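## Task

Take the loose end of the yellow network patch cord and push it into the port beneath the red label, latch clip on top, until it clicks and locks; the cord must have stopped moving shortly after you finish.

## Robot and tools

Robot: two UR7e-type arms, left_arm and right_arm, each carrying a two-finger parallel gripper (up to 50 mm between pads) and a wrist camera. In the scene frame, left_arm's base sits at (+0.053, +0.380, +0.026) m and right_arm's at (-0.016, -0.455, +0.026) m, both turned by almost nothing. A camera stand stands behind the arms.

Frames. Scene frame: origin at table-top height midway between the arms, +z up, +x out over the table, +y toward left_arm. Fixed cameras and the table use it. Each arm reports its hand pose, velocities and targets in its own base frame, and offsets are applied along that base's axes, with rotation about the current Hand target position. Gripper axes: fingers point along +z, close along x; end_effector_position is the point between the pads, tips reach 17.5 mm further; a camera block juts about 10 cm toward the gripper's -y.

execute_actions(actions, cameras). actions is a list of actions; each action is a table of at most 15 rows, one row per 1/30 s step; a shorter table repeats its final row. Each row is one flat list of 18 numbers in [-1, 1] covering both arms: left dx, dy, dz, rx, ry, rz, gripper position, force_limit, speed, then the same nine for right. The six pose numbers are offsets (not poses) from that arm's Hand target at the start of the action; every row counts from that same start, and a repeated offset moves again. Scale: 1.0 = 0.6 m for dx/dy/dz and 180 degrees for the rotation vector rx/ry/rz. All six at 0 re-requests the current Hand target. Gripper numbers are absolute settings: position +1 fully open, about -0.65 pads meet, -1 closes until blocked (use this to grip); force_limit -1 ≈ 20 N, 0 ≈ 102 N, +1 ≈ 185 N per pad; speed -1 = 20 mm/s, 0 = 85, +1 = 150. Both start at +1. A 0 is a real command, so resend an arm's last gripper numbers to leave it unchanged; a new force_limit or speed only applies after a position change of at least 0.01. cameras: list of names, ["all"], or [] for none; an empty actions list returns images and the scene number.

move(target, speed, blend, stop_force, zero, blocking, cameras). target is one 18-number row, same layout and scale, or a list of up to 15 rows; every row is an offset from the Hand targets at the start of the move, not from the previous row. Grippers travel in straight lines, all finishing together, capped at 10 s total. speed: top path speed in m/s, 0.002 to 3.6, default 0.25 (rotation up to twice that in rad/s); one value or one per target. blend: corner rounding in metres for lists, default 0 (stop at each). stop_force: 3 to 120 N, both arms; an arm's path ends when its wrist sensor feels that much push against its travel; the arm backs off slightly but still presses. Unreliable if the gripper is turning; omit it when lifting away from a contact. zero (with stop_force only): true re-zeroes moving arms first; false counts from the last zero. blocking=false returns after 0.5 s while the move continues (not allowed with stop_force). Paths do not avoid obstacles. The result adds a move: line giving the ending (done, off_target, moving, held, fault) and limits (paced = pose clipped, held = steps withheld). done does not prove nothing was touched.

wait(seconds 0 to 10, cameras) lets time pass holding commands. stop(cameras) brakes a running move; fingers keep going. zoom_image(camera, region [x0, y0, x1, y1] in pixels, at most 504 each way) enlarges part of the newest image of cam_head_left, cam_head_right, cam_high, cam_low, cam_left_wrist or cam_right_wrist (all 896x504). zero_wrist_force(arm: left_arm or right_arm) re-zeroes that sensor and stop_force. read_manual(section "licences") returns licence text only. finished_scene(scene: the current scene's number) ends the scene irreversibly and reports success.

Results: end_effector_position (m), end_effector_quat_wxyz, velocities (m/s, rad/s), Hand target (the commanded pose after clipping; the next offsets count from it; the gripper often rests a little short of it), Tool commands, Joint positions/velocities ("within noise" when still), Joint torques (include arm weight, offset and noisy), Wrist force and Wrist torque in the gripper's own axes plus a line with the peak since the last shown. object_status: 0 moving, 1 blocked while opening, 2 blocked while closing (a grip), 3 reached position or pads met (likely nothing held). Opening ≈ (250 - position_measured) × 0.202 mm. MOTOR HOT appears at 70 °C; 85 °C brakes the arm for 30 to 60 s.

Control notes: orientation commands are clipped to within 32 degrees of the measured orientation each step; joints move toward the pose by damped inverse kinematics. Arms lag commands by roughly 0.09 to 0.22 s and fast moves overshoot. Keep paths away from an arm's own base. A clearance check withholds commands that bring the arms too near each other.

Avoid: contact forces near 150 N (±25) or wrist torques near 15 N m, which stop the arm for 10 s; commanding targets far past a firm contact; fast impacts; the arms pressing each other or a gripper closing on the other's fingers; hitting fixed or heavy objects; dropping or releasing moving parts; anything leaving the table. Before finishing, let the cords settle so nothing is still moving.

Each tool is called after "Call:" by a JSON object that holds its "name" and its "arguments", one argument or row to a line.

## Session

Call:
{"name": "execute_actions", "arguments": {
  "actions": []
}}

Call:
{"name": "zoom_image", "arguments": {
  "camera": "cam_head_left",
  "region": [250, 220, 570, 400]
}}

Call:
{"name": "zoom_image", "arguments": {
  "camera": "cam_head_right",
  "region": [250, 220, 570, 400]
}}

Scene clock: 0.00 s.
left_arm: end_effector_position=(+0.1297, -0.0995, +0.2569) position_measured=3 object_status=3 end_effector_quat_wxyz=(-0.018, +0.074, +0.955, +0.287) | right_arm: end_effector_position=(+0.1303, +0.1766, +0.1459) position_measured=3 object_status=3 end_effector_quat_wxyz=(+0.448, +0.735, -0.412, -0.299)
Joint positions: left_arm=[-1.594 -2.159 2.129 -0.956 -1.576 -3.01] | right_arm=[4.143 -1.723 -2.077 -1.991 2.047 3.305]
Joint velocities: within noise
Joint torques (N m): no reading
Wrist force (N): no reading
Wrist torque (N m): no reading
Wrist force, peak (N): no reading
Hand target: left_arm +0.1297, -0.0995, +0.2569; -0.018, +0.074, +0.955, +0.287 | right_arm +0.1303, +0.1766, +0.1459; +0.448, +0.735, -0.412, -0.299
Tool commands: left_gripper/position=+1.0 left_gripper/force_limit=+1.0 left_gripper/speed=+1.0 right_gripper/position=+1.0 right_gripper/force_limit=+1.0 right_gripper/speed=+1.0
camera_calibration:
cam_left_wrist: T_world_to_cam=[[-0.985725, 0.144945, 0.0856528, 0.12792], [0.154483, 0.57641, 0.802425, -0.155399], [0.0669366, 0.804203, -0.590573, 0.351932], [0, 0, 0, 1]] pos_world=[0.126544, -0.211993, 0.321581]
cam_right_wrist: T_world_to_cam=[[0.469177, -0.879908, -0.0750703, 0.115972], [-0.0324276, -0.102116, 0.994244, -0.10782], [-0.882509, -0.464042, -0.0764437, 0.338331], [0, 0, 0, 1]] pos_world=[0.240672, 0.248035, 0.141769]

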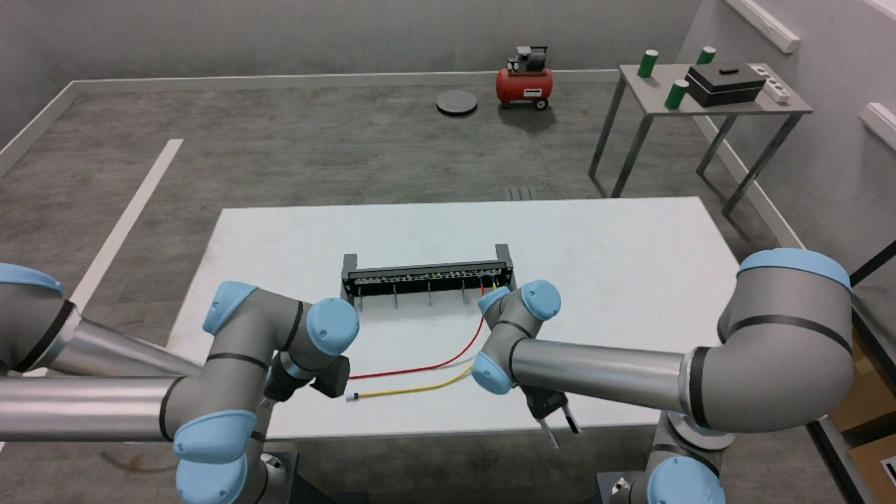

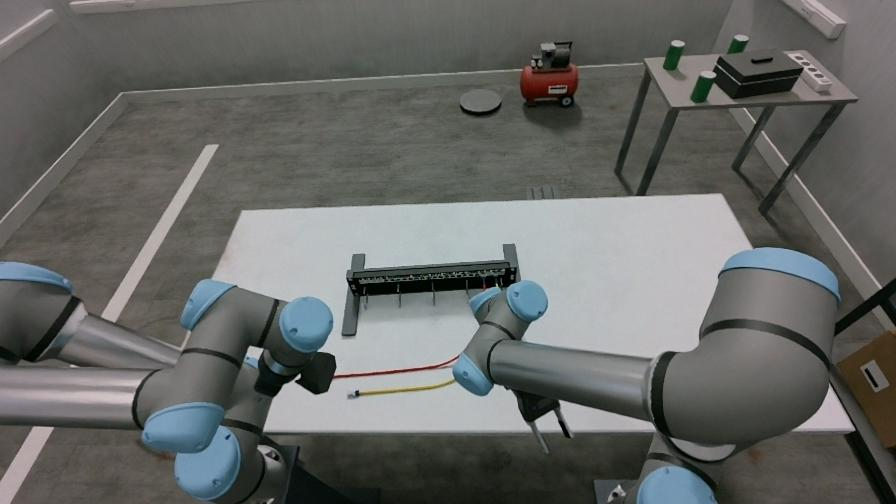

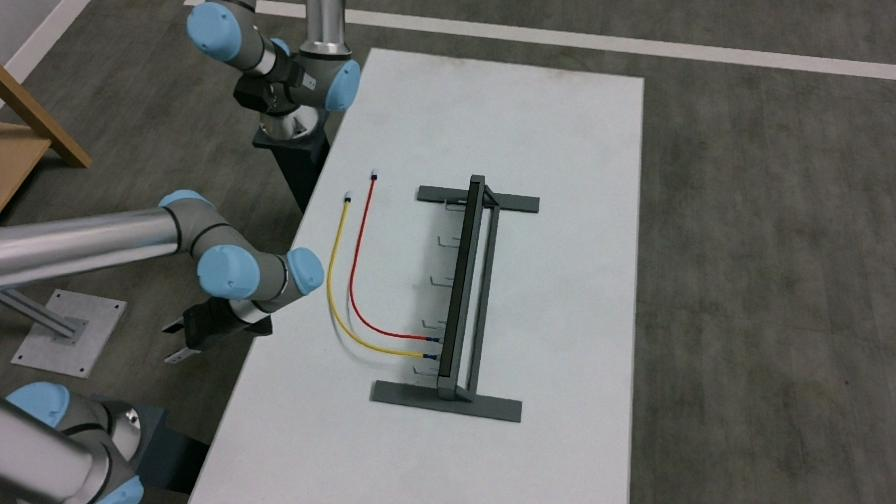

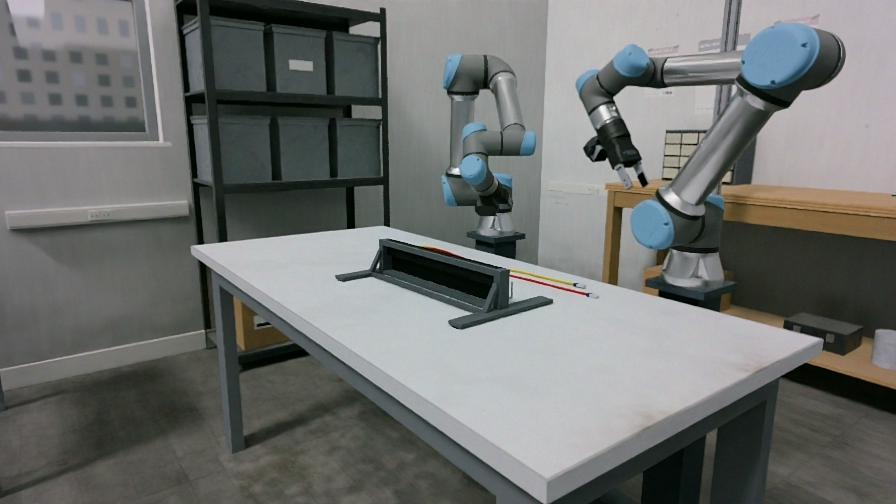

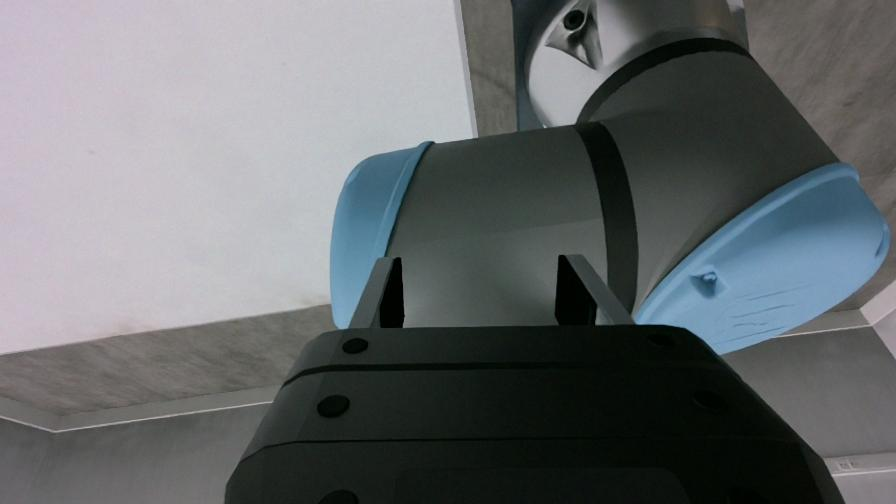

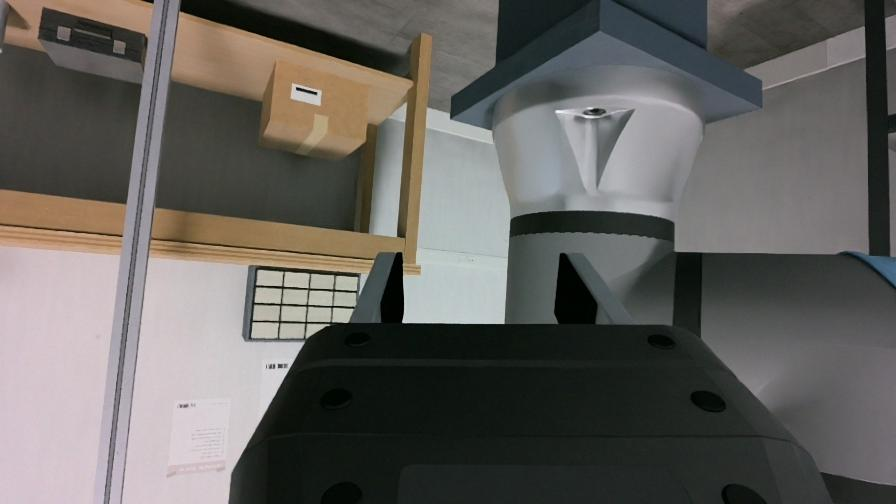

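Scaled by 1.575 from the camera's 896x504 image, which has a finer 1280x720 frame.

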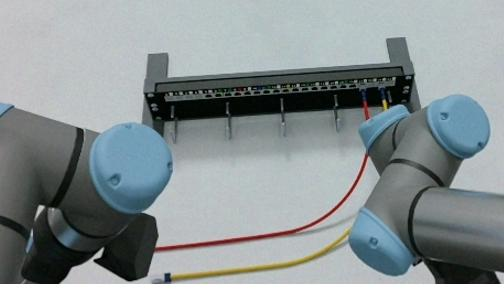

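Scaled by 1.575 from the camera's 896x504 image, which has a finer 1280x720 frame.

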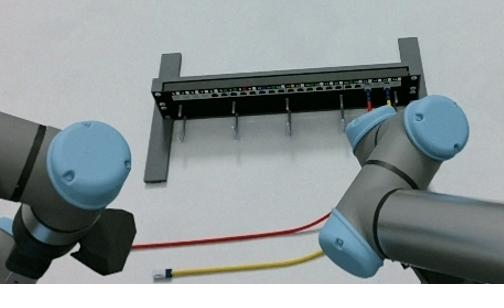

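Call:
{"name": "move", "arguments": {
  "target": [
    [0,0,0,0,0,0,1,1,1,0.1,0.1,0.25,0.05,-0.04,0.04,1,1,1],
    [0,0,0,0,0,0,1,1,1,0.617,-0.211,0.34,0.2975,-0.226,0.254,1,1,1]
  ],
  "speed": 0.4,
  "blend": 0.05
}}

Call:
{"name": "move", "arguments": {
  "target": [
    [0.15,-0.25,0.1,-0.1,-0.1,0.1,1,1,1,0,0,0,0,0,0,1,1,1],
    [0.455,-0.475,-0.17,-0.446,-0.4175,0.409,1,1,1,0,0,0,0,0,0,1,1,1]
  ],
  "speed": 0.4,
  "blend": 0.05,
  "cameras": ["all"]
}}

Scene clock: 16.07 s.
left_arm: end_effector_position=(+0.1297, -0.0995, +0.2569) position_measured=3 object_status=3 end_effector_quat_wxyz=(-0.018, +0.074, +0.955, +0.287) | right_arm: end_effector_position=(+0.5005, +0.0500, +0.3499) position_measured=3 object_status=3 end_effector_quat_wxyz=(+0.000, +0.998, -0.061, +0.001)
Joint positions: left_arm=[-1.594 -2.159 2.129 -0.956 -1.576 -3.01] | right_arm=[3.509 -1.555 -1.532 -1.624 1.571 2.061]
Joint torques (N m): left_arm=[-0.65 1.34 -22.8 -1.16 -0.02 0.17] | right_arm=[-6.9 17.39 34.01 6.72 2.15 -1.11]
Wrist force (N): left_arm=[0.2 0.0 -0.1] | right_arm=[0.2 -0.4 0.4]
Wrist torque (N m): left_arm=[0.00 -0.03 0.00] | right_arm=[-0.43 0.03 -0.06]
Wrist force, peak (N): left_arm=[0.6 0.1 -0.2] | right_arm=[-3.7 0.2 -1.0]
Hand target: left_arm +0.1297, -0.0995, +0.2569; -0.018, +0.074, +0.955, +0.287 | right_arm +0.5005, +0.0500, +0.3499; -0.001, +0.998, -0.061, +0.001
Off the commanded pose: left_arm 0.000 m, 0 deg | right_arm 0.000 m, 0 deg.
move: done

Scene clock: 19.93 s.
left_arm: end_effector_position=(+0.4027, -0.3845, +0.1549) position_measured=3 object_status=3 end_effector_quat_wxyz=(-0.383, +0.596, -0.592, +0.385) | right_arm: end_effector_position=(+0.5005, +0.0500, +0.3499) position_measured=3 object_status=3 end_effector_quat_wxyz=(-0.001, +0.998, -0.061, +0.001)
Joint positions: left_arm=[-1.486 -1.348 2.367 -2.772 -0.43 -4.516] | right_arm=[3.509 -1.555 -1.532 -1.624 1.571 2.06]
Joint torques (N m): left_arm=[11.26 -13.88 -20.27 -5.61 5.22 2.45] | right_arm=[-6.81 18.27 33.38 6.76 2.14 -1.1]
Wrist force (N): left_arm=[-0.8 -0.3 -0.1] | right_arm=[0.4 -0.5 0.2]
Wrist torque (N m): left_arm=[-0.17 0.22 0.50] | right_arm=[-0.45 0.00 -0.06]
Wrist force, peak (N): left_arm=[-0.6 -1.4 -1.1] | right_arm=[0.5 -0.8 0.3]
Hand target: left_arm +0.4027, -0.3845, +0.1549; -0.383, +0.596, -0.592, +0.385 | right_arm +0.5005, +0.0500, +0.3499; -0.001, +0.998, -0.061, +0.001
Off the commanded pose: left_arm 0.000 m, 0 deg | right_arm 0.000 m, 0 deg.
move: done
camera_calibration:
cam_left_wrist: T_world_to_cam=[[-0.00362518, -0.999921, -0.012071, -0.373562], [-0.703801, 0.0111265, -0.71031, 0.411212], [0.710388, 0.00592061, -0.703785, -0.04594], [0, 0, 0, 1]] pos_world=[0.320692, -0.377836, 0.255247]
cam_right_wrist: T_world_to_cam=[[0.992244, -0.123443, -0.0146179, -0.474525], [-0.110653, -0.930722, 0.348586, -0.00500613], [-0.0566356, -0.344265, -0.937163, 0.50365], [0, 0, 0, 1]] pos_world=[0.498815, 0.110153, 0.46681]

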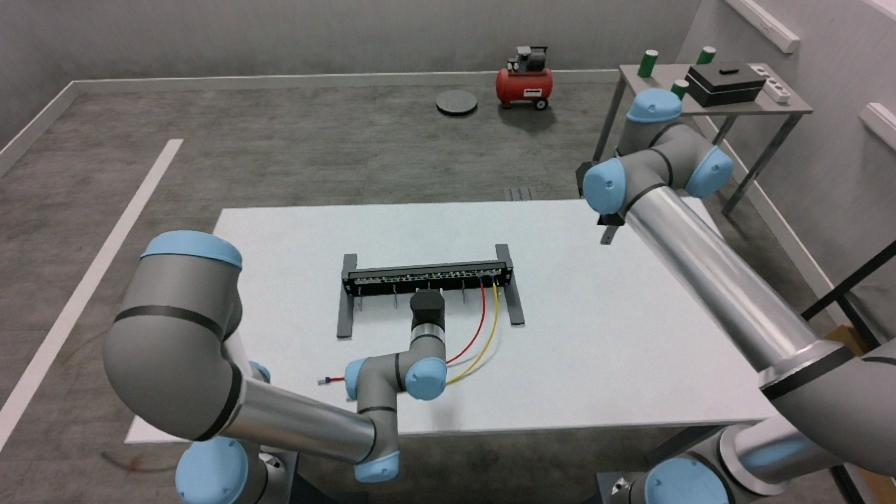

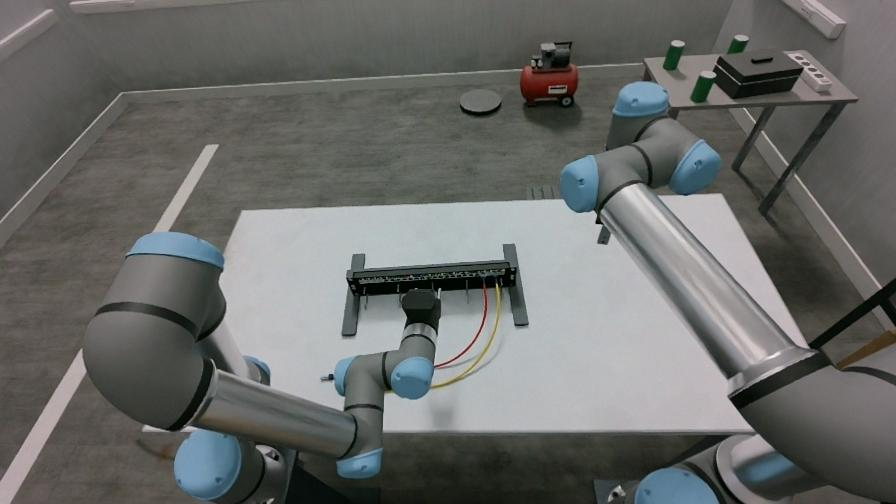

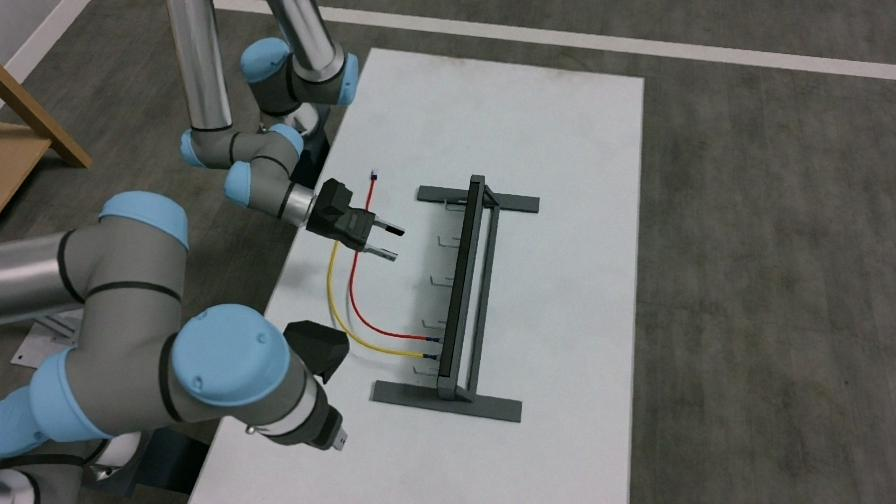

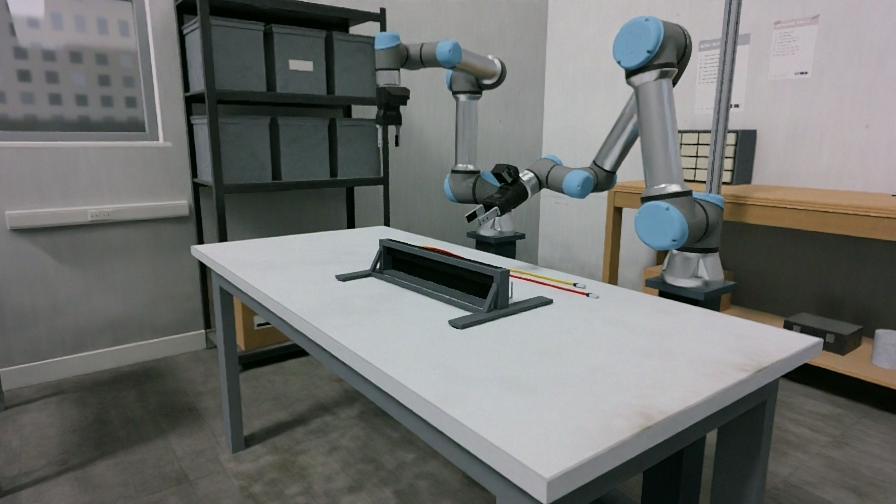

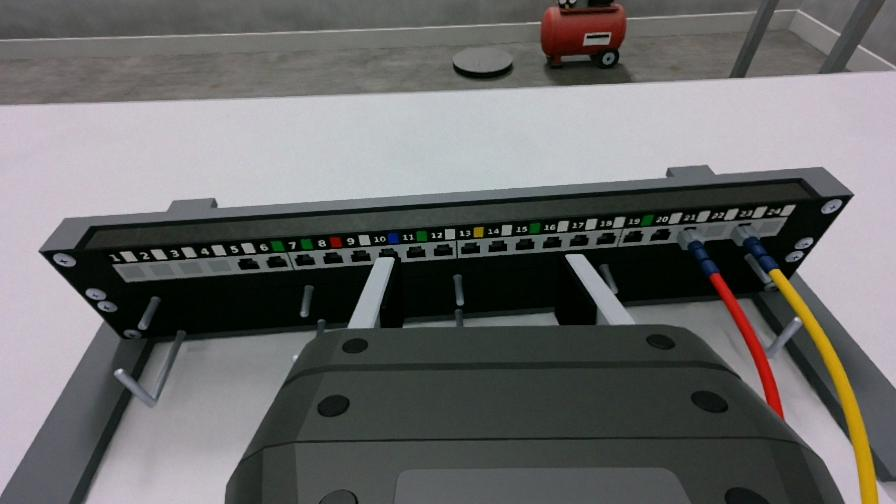

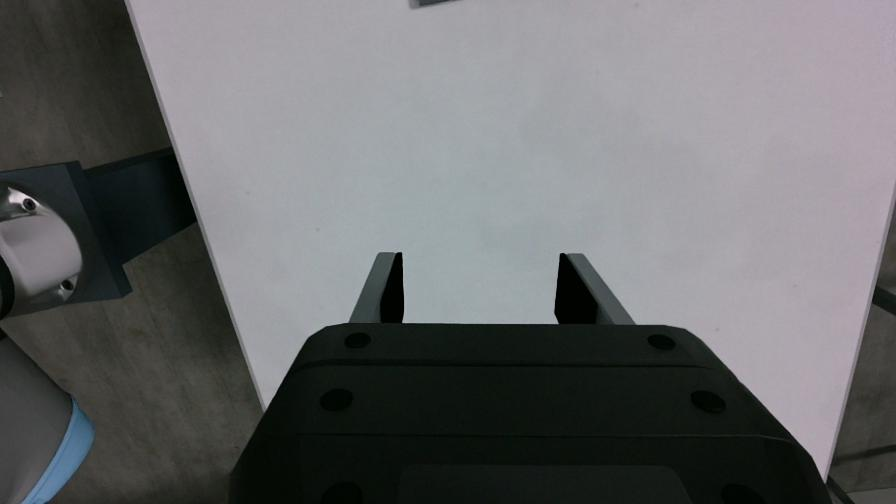

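Call:
{"name": "zoom_image", "arguments": {
  "camera": "cam_left_wrist",
  "region": [230, 210, 430, 290]
}}

Scaled by 2.520 from the camera's 896x504 image, which has a finer 1280x720 frame.

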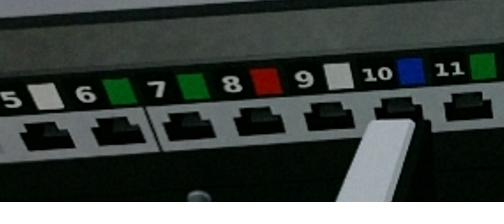

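Call:
{"name": "move", "arguments": {
  "target": [
    [-0.1,0.1,0.15,0.05,0.05,-0.08,1,1,1,0,0,0,0,0,0,1,1,1],
    [-0.313,0.344,0.025,0.281,0.283,-0.444,1,1,1,0,0,0,0,0,0,1,1,1]
  ],
  "speed": 0.4,
  "blend": 0.05,
  "cameras": ["cam_left_wrist","cam_head_left"]
}}

Call:
{"name": "zoom_image", "arguments": {
  "camera": "cam_left_wrist",
  "region": [368, 130, 568, 270]
}}

Scene clock: 33.00 s.
left_arm: end_effector_position=(+0.2150, -0.1782, +0.1699) position_measured=3 object_status=3 end_effector_quat_wxyz=(-0.004, +0.001, +1.000, -0.005) | right_arm: end_effector_position=(+0.5005, +0.0500, +0.3499) position_measured=3 object_status=3 end_effector_quat_wxyz=(-0.001, +0.998, -0.061, +0.001)
Joint positions: left_arm=[-1.178 -2.162 2.386 -1.801 -1.582 -2.747] | right_arm=[3.509 -1.555 -1.532 -1.624 1.571 2.06]
Joint torques (N m): left_arm=[11.13 10.95 -31.36 -0.6 -2.49 2.54] | right_arm=[-7.03 17.95 33.99 6.7 1.97 -1.1]
Wrist force (N): left_arm=[-0.4 -0.1 -0.5] | right_arm=[0.4 -0.7 0.1]
Wrist torque (N m): left_arm=[-0.06 -0.01 0.15] | right_arm=[-0.48 0.00 -0.06]
Wrist force, peak (N): left_arm=[-3.2 -0.1 -0.6] | right_arm=[0.4 -0.9 0.4]
Hand target: left_arm +0.2149, -0.1781, +0.1699; -0.004, +0.001, +1.000, -0.005 | right_arm +0.5005, +0.0500, +0.3499; -0.001, +0.998, -0.061, +0.001
Off the commanded pose: left_arm 0.000 m, 0 deg | right_arm 0.000 m, 0 deg.
move: done
camera_calibration:
cam_left_wrist: T_world_to_cam=[[-0.999785, 0.0194501, 0.00720585, 0.224733], [0.0207414, 0.940097, 0.340275, 0.118715], [-0.000155825, 0.340351, -0.940298, 0.349296], [0, 0, 0, 1]] pos_world=[0.222276, -0.234858, 0.286428]
Images, in order (width x height): cam_head_left 896x504, cam_left_wrist 896x504.

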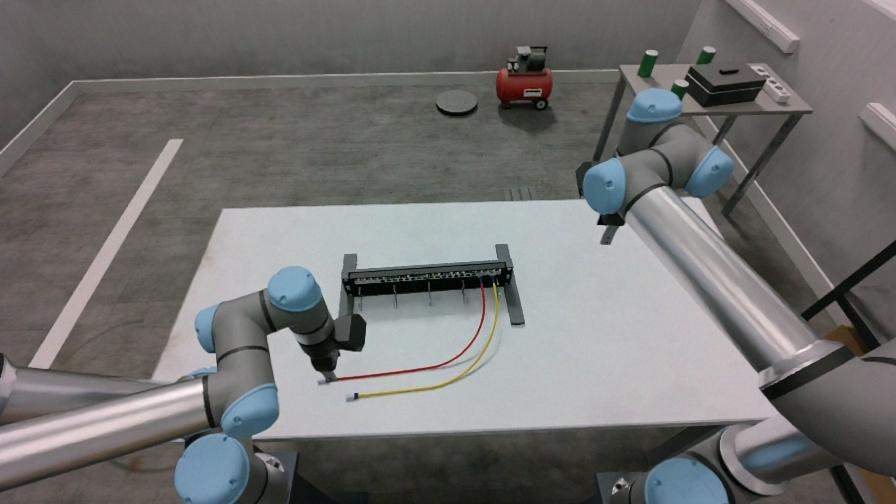

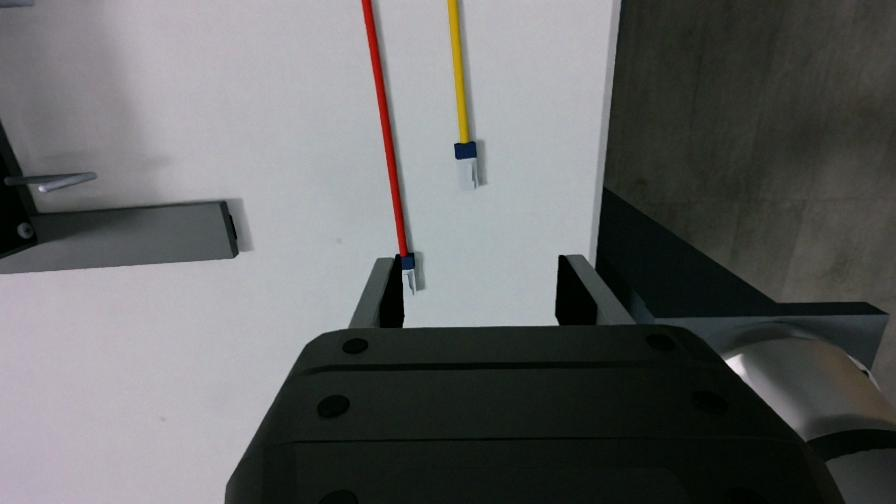

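Scaled by 2.520 from the camera's 896x504 image, which has a finer 1280x720 frame.

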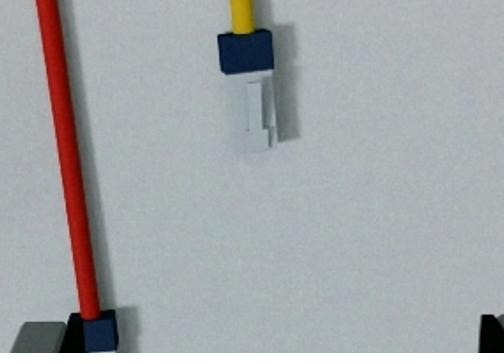

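Call:
{"name": "move", "arguments": {
  "target": [-0.0108,-0.029,-0.225,0.0032,-0.0025,0.020,1,1,1,0,0,0,0,0,0,1,1,1],
  "speed": 0.15,
  "cameras": ["cam_left_wrist"]
}}

Call:
{"name": "zoom_image", "arguments": {
  "camera": "cam_left_wrist",
  "region": [378, 190, 588, 340]
}}

Scene clock: 46.07 s.
left_arm: end_effector_position=(+0.2084, -0.1955, +0.0349) position_measured=3 object_status=3 end_effector_quat_wxyz=(+0.000, -0.030, +1.000, +0.000) | right_arm: end_effector_position=(+0.5005, +0.0500, +0.3499) position_measured=3 object_status=3 end_effector_quat_wxyz=(-0.001, +0.998, -0.061, +0.001)
Joint positions: left_arm=[-1.239 -1.876 2.649 -2.344 -1.571 -2.87] | right_arm=[3.509 -1.555 -1.532 -1.624 1.571 2.06]
Joint torques (N m): left_arm=[11.2 8.35 -10.8 -5.47 -1.98 2.21] | right_arm=[-6.41 18.07 33.83 6.73 2.06 -1.04]
Wrist force (N): left_arm=[0.0 0.3 -0.8] | right_arm=[0.4 -0.4 0.3]
Wrist torque (N m): left_arm=[-0.03 -0.08 0.23] | right_arm=[-0.44 0.01 -0.06]
Wrist force, peak (N): left_arm=[-0.3 0.1 -1.9] | right_arm=[0.5 -0.9 0.2]
Hand target: left_arm +0.2085, -0.1955, +0.0349; +0.000, -0.030, +1.000, +0.000 | right_arm +0.5005, +0.0500, +0.3499; -0.001, +0.998, -0.061, +0.001
Off the commanded pose: left_arm 0.000 m, 0 deg | right_arm 0.000 m, 0 deg.
move: done
camera_calibration:
cam_left_wrist: T_world_to_cam=[[-0.999068, -0.0431652, -0.000530886, 0.207366], [-0.0406244, 0.935958, 0.349761, 0.192649], [-0.0146006, 0.349456, -0.936839, 0.232944], [0, 0, 0, 1]] pos_world=[0.2184, -0.252764, 0.15096]
Images, in order (width x height): cam_left_wrist 896x504.

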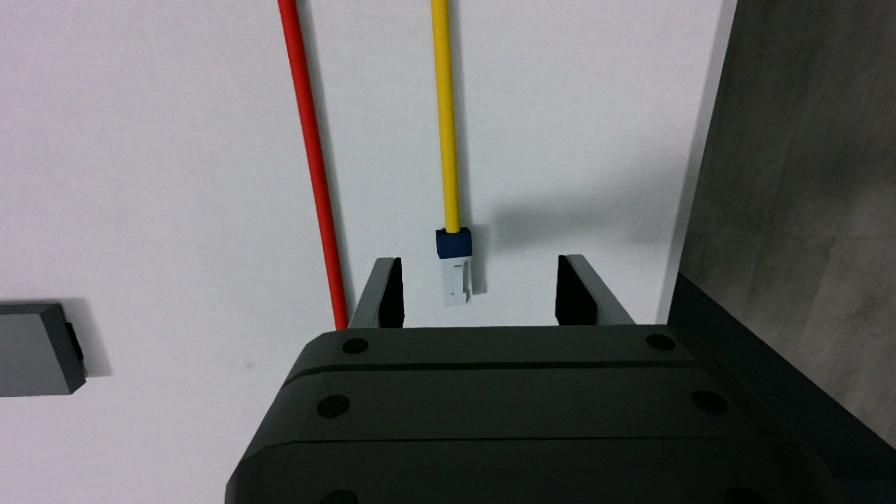

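Scaled by 2.400 from the camera's 896x504 image, which has a finer 1280x720 frame.

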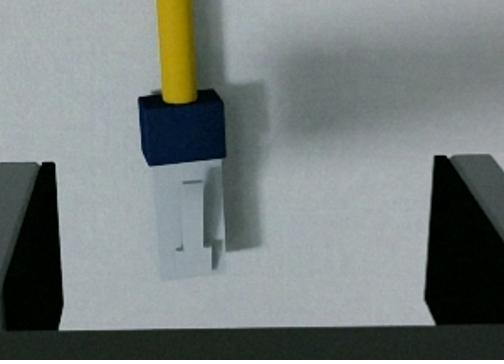

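Call:
{"name": "move", "arguments": {
  "target": [0.0065,0.0052,-0.068,0,0,0,1,1,1,0,0,0,0,0,0,1,1,1],
  "speed": 0.03,
  "stop_force": 5,
  "cameras": ["cam_left_wrist","cam_low"]
}}

Call:
{"name": "zoom_image", "arguments": {
  "camera": "cam_left_wrist",
  "region": [378, 220, 588, 340]
}}

Call:
{"name": "zoom_image", "arguments": {
  "camera": "cam_low",
  "region": [530, 240, 630, 310]
}}

Scene clock: 54.73 s.
left_arm: end_effector_position=(+0.2124, -0.1924, -0.0059) position_measured=3 object_status=3 end_effector_quat_wxyz=(+0.000, -0.030, +1.000, +0.000) | right_arm: end_effector_position=(+0.5005, +0.0500, +0.3499) position_measured=3 object_status=3 end_effector_quat_wxyz=(-0.001, +0.998, -0.061, +0.001)
Joint positions: left_arm=[-1.22 -1.706 2.708 -2.574 -1.571 -2.852] | right_arm=[3.509 -1.555 -1.532 -1.624 1.571 2.06]
Joint torques (N m): left_arm=[11.47 2.97 -6.88 -5.41 -1.8 2.39] | right_arm=[-6.26 18.01 34.17 6.73 2 -1]
Wrist force (N): left_arm=[0.1 0.0 -0.8] | right_arm=[0.4 -0.7 0.3]
Wrist torque (N m): left_arm=[-0.07 -0.09 0.21] | right_arm=[-0.47 0.01 -0.07]
Wrist force, peak (N): left_arm=[-0.1 0.0 -1.2] | right_arm=[0.2 -0.8 0.6]
Hand target: left_arm +0.2124, -0.1924, -0.0059; +0.000, -0.030, +1.000, +0.000 | right_arm +0.5005, +0.0500, +0.3499; -0.001, +0.998, -0.061, +0.001
Off the commanded pose: left_arm 0.000 m, 0 deg | right_arm 0.000 m, 0 deg.
move: done
camera_calibration:
cam_left_wrist: T_world_to_cam=[[-0.999068, -0.0431652, -0.000530886, 0.211474], [-0.0406244, 0.935958, 0.349761, 0.20418], [-0.0146006, 0.349456, -0.936839, 0.193696], [0, 0, 0, 1]] pos_world=[0.2224, -0.249664, 0.11016]
Images, in order (width x height): cam_low 896x504, cam_left_wrist 896x504.

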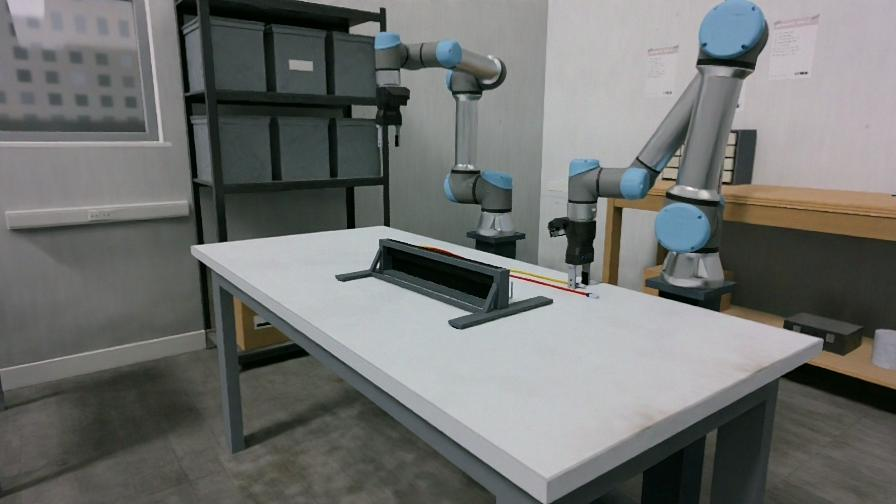

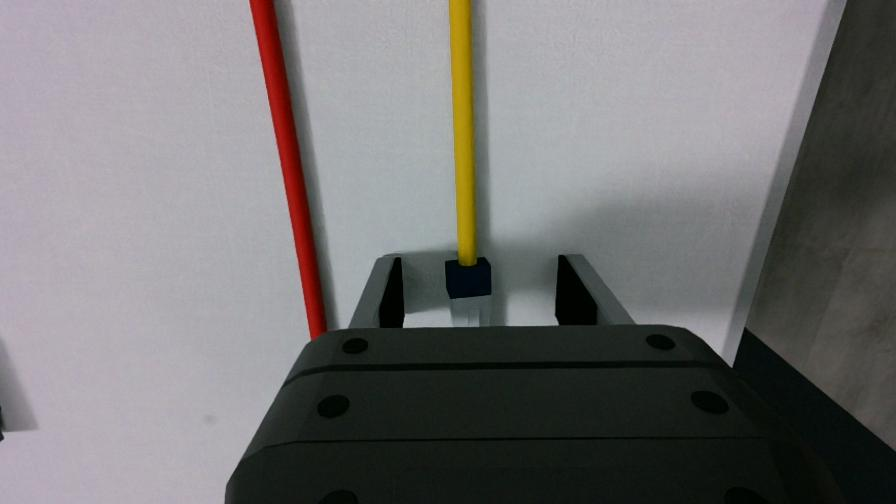

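Scaled by 2.400 from the camera's 896x504 image, which has a finer 1280x720 frame.

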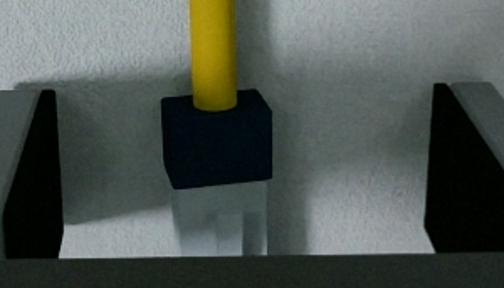

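Scaled by 5.040 from the camera's 896x504 image, which has a finer 1280x720 frame.

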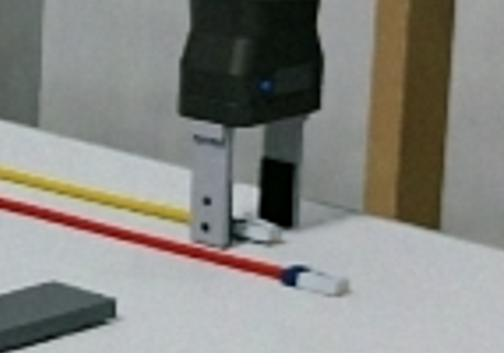

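Call:
{"name": "move", "arguments": {
  "target": [0.0012,0,-0.012,0,0,0,1,-0.5,-0.95,0,0,0,0,0,0,1,1,1],
  "speed": 0.01,
  "stop_force": 4
}}

Call:
{"name": "move", "arguments": {
  "target": [0,0,0.002,0,0,0,1,-0.5,-0.95,0,0,0,0,0,0,1,1,1]
}}

Call:
{"name": "move", "arguments": {
  "target": [0,0,0,0,0,0,-1,-0.5,-0.95,0,0,0,0,0,0,1,1,1]
}}

Call:
{"name": "wait", "arguments": {
  "seconds": 0.7
}}

Call:
{"name": "move", "arguments": {
  "target": [0,0,0.15,0,0,0,-1,-0.5,-0.95,0,0,0,0,0,0,1,1,1],
  "speed": 0.1,
  "cameras": ["cam_left_wrist","cam_low"]
}}

Call:
{"name": "zoom_image", "arguments": {
  "camera": "cam_left_wrist",
  "region": [410, 230, 570, 340]
}}

Call:
{"name": "zoom_image", "arguments": {
  "camera": "cam_low",
  "region": [530, 200, 630, 280]
}}

Scene clock: 63.73 s.
left_arm: end_effector_position=(+0.2125, -0.1924, -0.0076) position_measured=3 object_status=3 end_effector_quat_wxyz=(+0.000, -0.030, +1.000, +0.000) | right_arm: end_effector_position=(+0.5005, +0.0500, +0.3499) position_measured=3 object_status=3 end_effector_quat_wxyz=(-0.001, +0.998, -0.061, +0.001)
Joint positions: left_arm=[-1.219 -1.698 2.71 -2.584 -1.571 -2.851] | right_arm=[3.509 -1.555 -1.532 -1.624 1.571 2.06]
Joint torques (N m): left_arm=[-9.88 -22.68 -19.02 -0.05 -1.46 -2.1] | right_arm=[-6.51 18.32 34.3 6.68 1.95 -0.83]
Wrist force (N): left_arm=[-0.3 -1.0 -3.8] | right_arm=[0.4 -0.4 0.2]
Wrist torque (N m): left_arm=[-0.05 -0.19 0.23] | right_arm=[-0.43 0.00 -0.07]
Wrist force, peak (N): left_arm=[7.2 11.1 -41.3] | right_arm=[0.5 -0.6 0.4]
Hand target: left_arm +0.2125, -0.1924, -0.0076; +0.000, -0.030, +1.000, +0.000 (not the last commanded pose) | right_arm +0.5005, +0.0500, +0.3499; -0.001, +0.998, -0.061, +0.001
Off the commanded pose: left_arm 0.006 m, 0 deg | right_arm 0.000 m, 0 deg.
move: contact (left_arm)

Scene clock: 64.43 s.
left_arm: end_effector_position=(+0.2125, -0.1924, -0.0064) position_measured=3 object_status=3 end_effector_quat_wxyz=(+0.000, -0.030, +1.000, +0.000) | right_arm: end_effector_position=(+0.5005, +0.0500, +0.3499) position_measured=3 object_status=3 end_effector_quat_wxyz=(-0.001, +0.998, -0.061, +0.001)
Joint positions: left_arm=[-1.219 -1.703 2.709 -2.577 -1.571 -2.851] | right_arm=[3.509 -1.555 -1.532 -1.624 1.571 2.06]
Joint torques (N m): left_arm=[-10.3 -23.7 -21.15 -0.41 -1.5 -1.82] | right_arm=[-6.05 18.31 33.98 6.75 1.91 -0.92]
Wrist force (N): left_arm=[0.1 0.0 -0.6] | right_arm=[0.3 -0.6 0.5]
Wrist torque (N m): left_arm=[-0.07 -0.09 0.22] | right_arm=[-0.47 0.02 -0.06]
Wrist force, peak (N): left_arm=[-0.1 -1.0 -3.8] | right_arm=[0.6 -0.6 0.2]
Hand target: left_arm +0.2125, -0.1924, -0.0064; +0.000, -0.030, +1.000, +0.000 | right_arm +0.5005, +0.0500, +0.3499; -0.001, +0.998, -0.061, +0.001
Off the commanded pose: left_arm 0.000 m, 0 deg | right_arm 0.000 m, 0 deg.
move: done

Scene clock: 66.30 s.
left_arm: end_effector_position=(+0.2125, -0.1924, -0.0064) position_measured=192 object_status=0 end_effector_quat_wxyz=(+0.000, -0.030, +1.000, +0.000) | right_arm: end_effector_position=(+0.5005, +0.0500, +0.3499) position_measured=3 object_status=3 end_effector_quat_wxyz=(-0.001, +0.998, -0.061, +0.001)
Joint positions: left_arm=[-1.219 -1.704 2.709 -2.577 -1.571 -2.851] | right_arm=[3.509 -1.555 -1.532 -1.624 1.571 2.06]
Joint torques (N m): left_arm=[-10.67 -23.17 -20.92 -0.63 -1.59 -1.9] | right_arm=[-5.8 17.89 33.65 6.67 1.96 -0.89]
Wrist force (N): left_arm=[0.1 0.1 -0.6] | right_arm=[0.3 -0.2 0.2]
Wrist torque (N m): left_arm=[-0.05 -0.09 0.21] | right_arm=[-0.40 0.03 -0.06]
Wrist force, peak (N): left_arm=[0.1 0.0 -1.0] | right_arm=[0.3 -0.9 0.5]
Hand target: left_arm +0.2125, -0.1924, -0.0064; +0.000, -0.030, +1.000, +0.000 | right_arm +0.5005, +0.0500, +0.3499; -0.001, +0.998, -0.061, +0.001
Off the commanded pose: left_arm 0.000 m, 0 deg | right_arm 0.000 m, 0 deg.
move: done

Scene clock: 67.00 s.
left_arm: end_effector_position=(+0.2125, -0.1924, -0.0064) position_measured=192 object_status=2 end_effector_quat_wxyz=(+0.000, -0.030, +1.000, +0.000) | right_arm: end_effector_position=(+0.5005, +0.0500, +0.3499) position_measured=3 object_status=3 end_effector_quat_wxyz=(-0.001, +0.998, -0.061, +0.001)
Joint positions: left_arm=[-1.219 -1.704 2.709 -2.577 -1.571 -2.851] | right_arm=[3.509 -1.555 -1.532 -1.624 1.571 2.06]
Joint torques (N m): left_arm=[-11.27 -22.52 -20.1 -0.53 -1.38 -1.69] | right_arm=[-6.03 18.42 33.51 6.65 2.02 -0.87]
Wrist force (N): left_arm=[-0.2 -0.1 -0.3] | right_arm=[-0.1 -0.3 0.4]
Wrist torque (N m): left_arm=[-0.09 -0.06 0.21] | right_arm=[-0.42 0.08 -0.06]
Wrist force, peak (N): left_arm=[0.0 -0.3 -1.0] | right_arm=[0.2 -0.6 0.6]
Hand target: left_arm +0.2125, -0.1924, -0.0064; +0.000, -0.030, +1.000, +0.000 | right_arm +0.5005, +0.0500, +0.3499; -0.001, +0.998, -0.061, +0.001
Tool commands: left_gripper/position=-1.0 left_gripper/force_limit=-0.5 left_gripper/speed=-0.95 right_gripper/position=+1.0 right_gripper/force_limit=+1.0 right_gripper/speed=+1.0
Off the commanded pose: left_arm 0.000 m, 0 deg | right_arm 0.000 m, 0 deg.
wait: 0.70 s; at rest by 0.17 s

Scene clock: 68.63 s.
left_arm: end_effector_position=(+0.2125, -0.1924, +0.0835) position_measured=192 object_status=2 end_effector_quat_wxyz=(+0.000, -0.030, +1.000, +0.000) | right_arm: end_effector_position=(+0.5005, +0.0500, +0.3499) position_measured=3 object_status=3 end_effector_quat_wxyz=(-0.001, +0.998, -0.061, +0.001)
Joint positions: left_arm=[-1.219 -2.01 2.559 -2.12 -1.571 -2.851] | right_arm=[3.509 -1.555 -1.532 -1.624 1.571 2.06]
Joint torques (N m): left_arm=[-10.88 -15.67 -27.36 -0.57 1.75 -2.23] | right_arm=[-6.54 17.83 34.21 6.63 1.94 -0.86]
Wrist force (N): left_arm=[-0.1 0.1 -0.4] | right_arm=[0.2 -0.5 0.1]
Wrist torque (N m): left_arm=[-0.05 -0.06 0.14] | right_arm=[-0.45 0.04 -0.06]
Wrist force, peak (N): left_arm=[0.2 0.0 -1.6] | right_arm=[0.3 -0.6 0.6]
Hand target: left_arm +0.2125, -0.1924, +0.0836; +0.000, -0.030, +1.000, +0.000 | right_arm +0.5005, +0.0500, +0.3499; -0.001, +0.998, -0.061, +0.001
Off the commanded pose: left_arm 0.000 m, 0 deg | right_arm 0.000 m, 0 deg.
move: done
camera_calibration:
cam_left_wrist: T_world_to_cam=[[-0.999068, -0.0431652, -0.000530886, 0.211617], [-0.0406244, 0.935958, 0.349761, 0.173009], [-0.0146006, 0.349456, -0.936839, 0.277485], [0, 0, 0, 1]] pos_world=[0.2225, -0.249764, 0.19956]
Images, in order (width x height): cam_low 896x504, cam_left_wrist 896x504.

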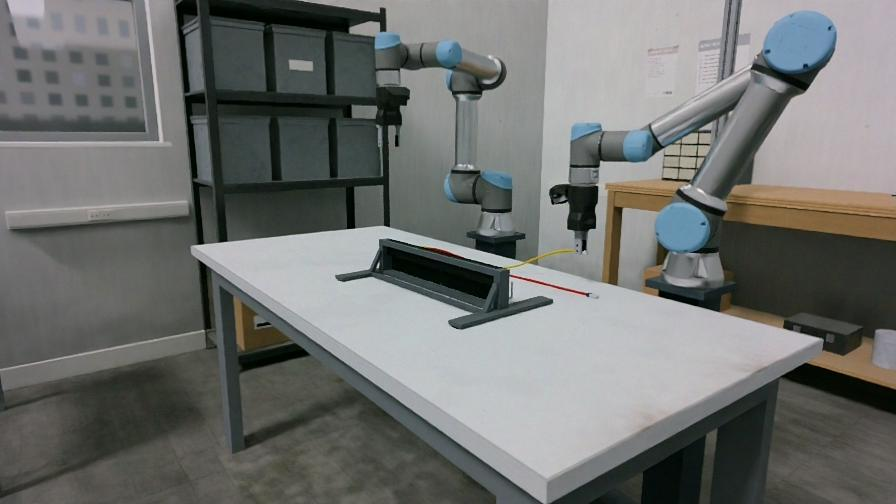

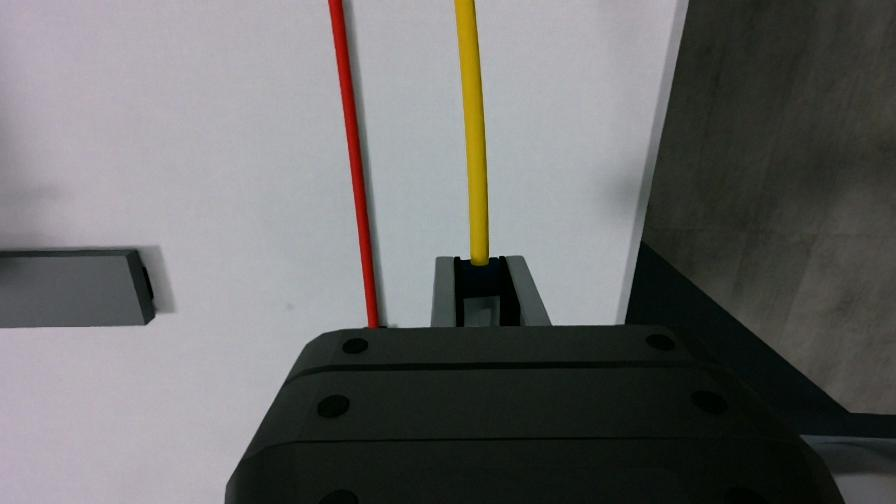

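Scaled by 3.150 from the camera's 896x504 image, which has a finer 1280x720 frame.

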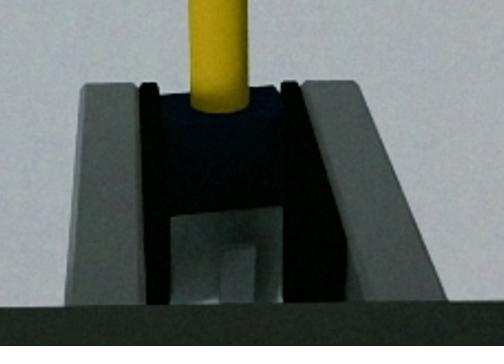

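Scaled by 5.040 from the camera's 896x504 image, which has a finer 1280x720 frame.

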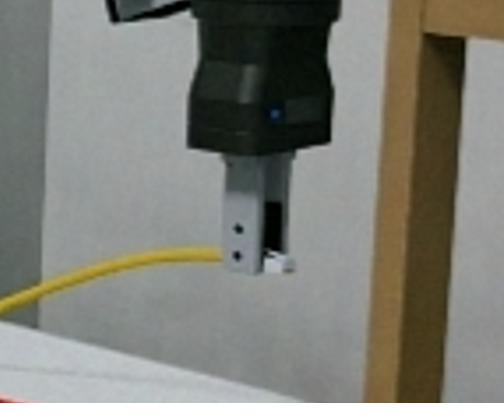

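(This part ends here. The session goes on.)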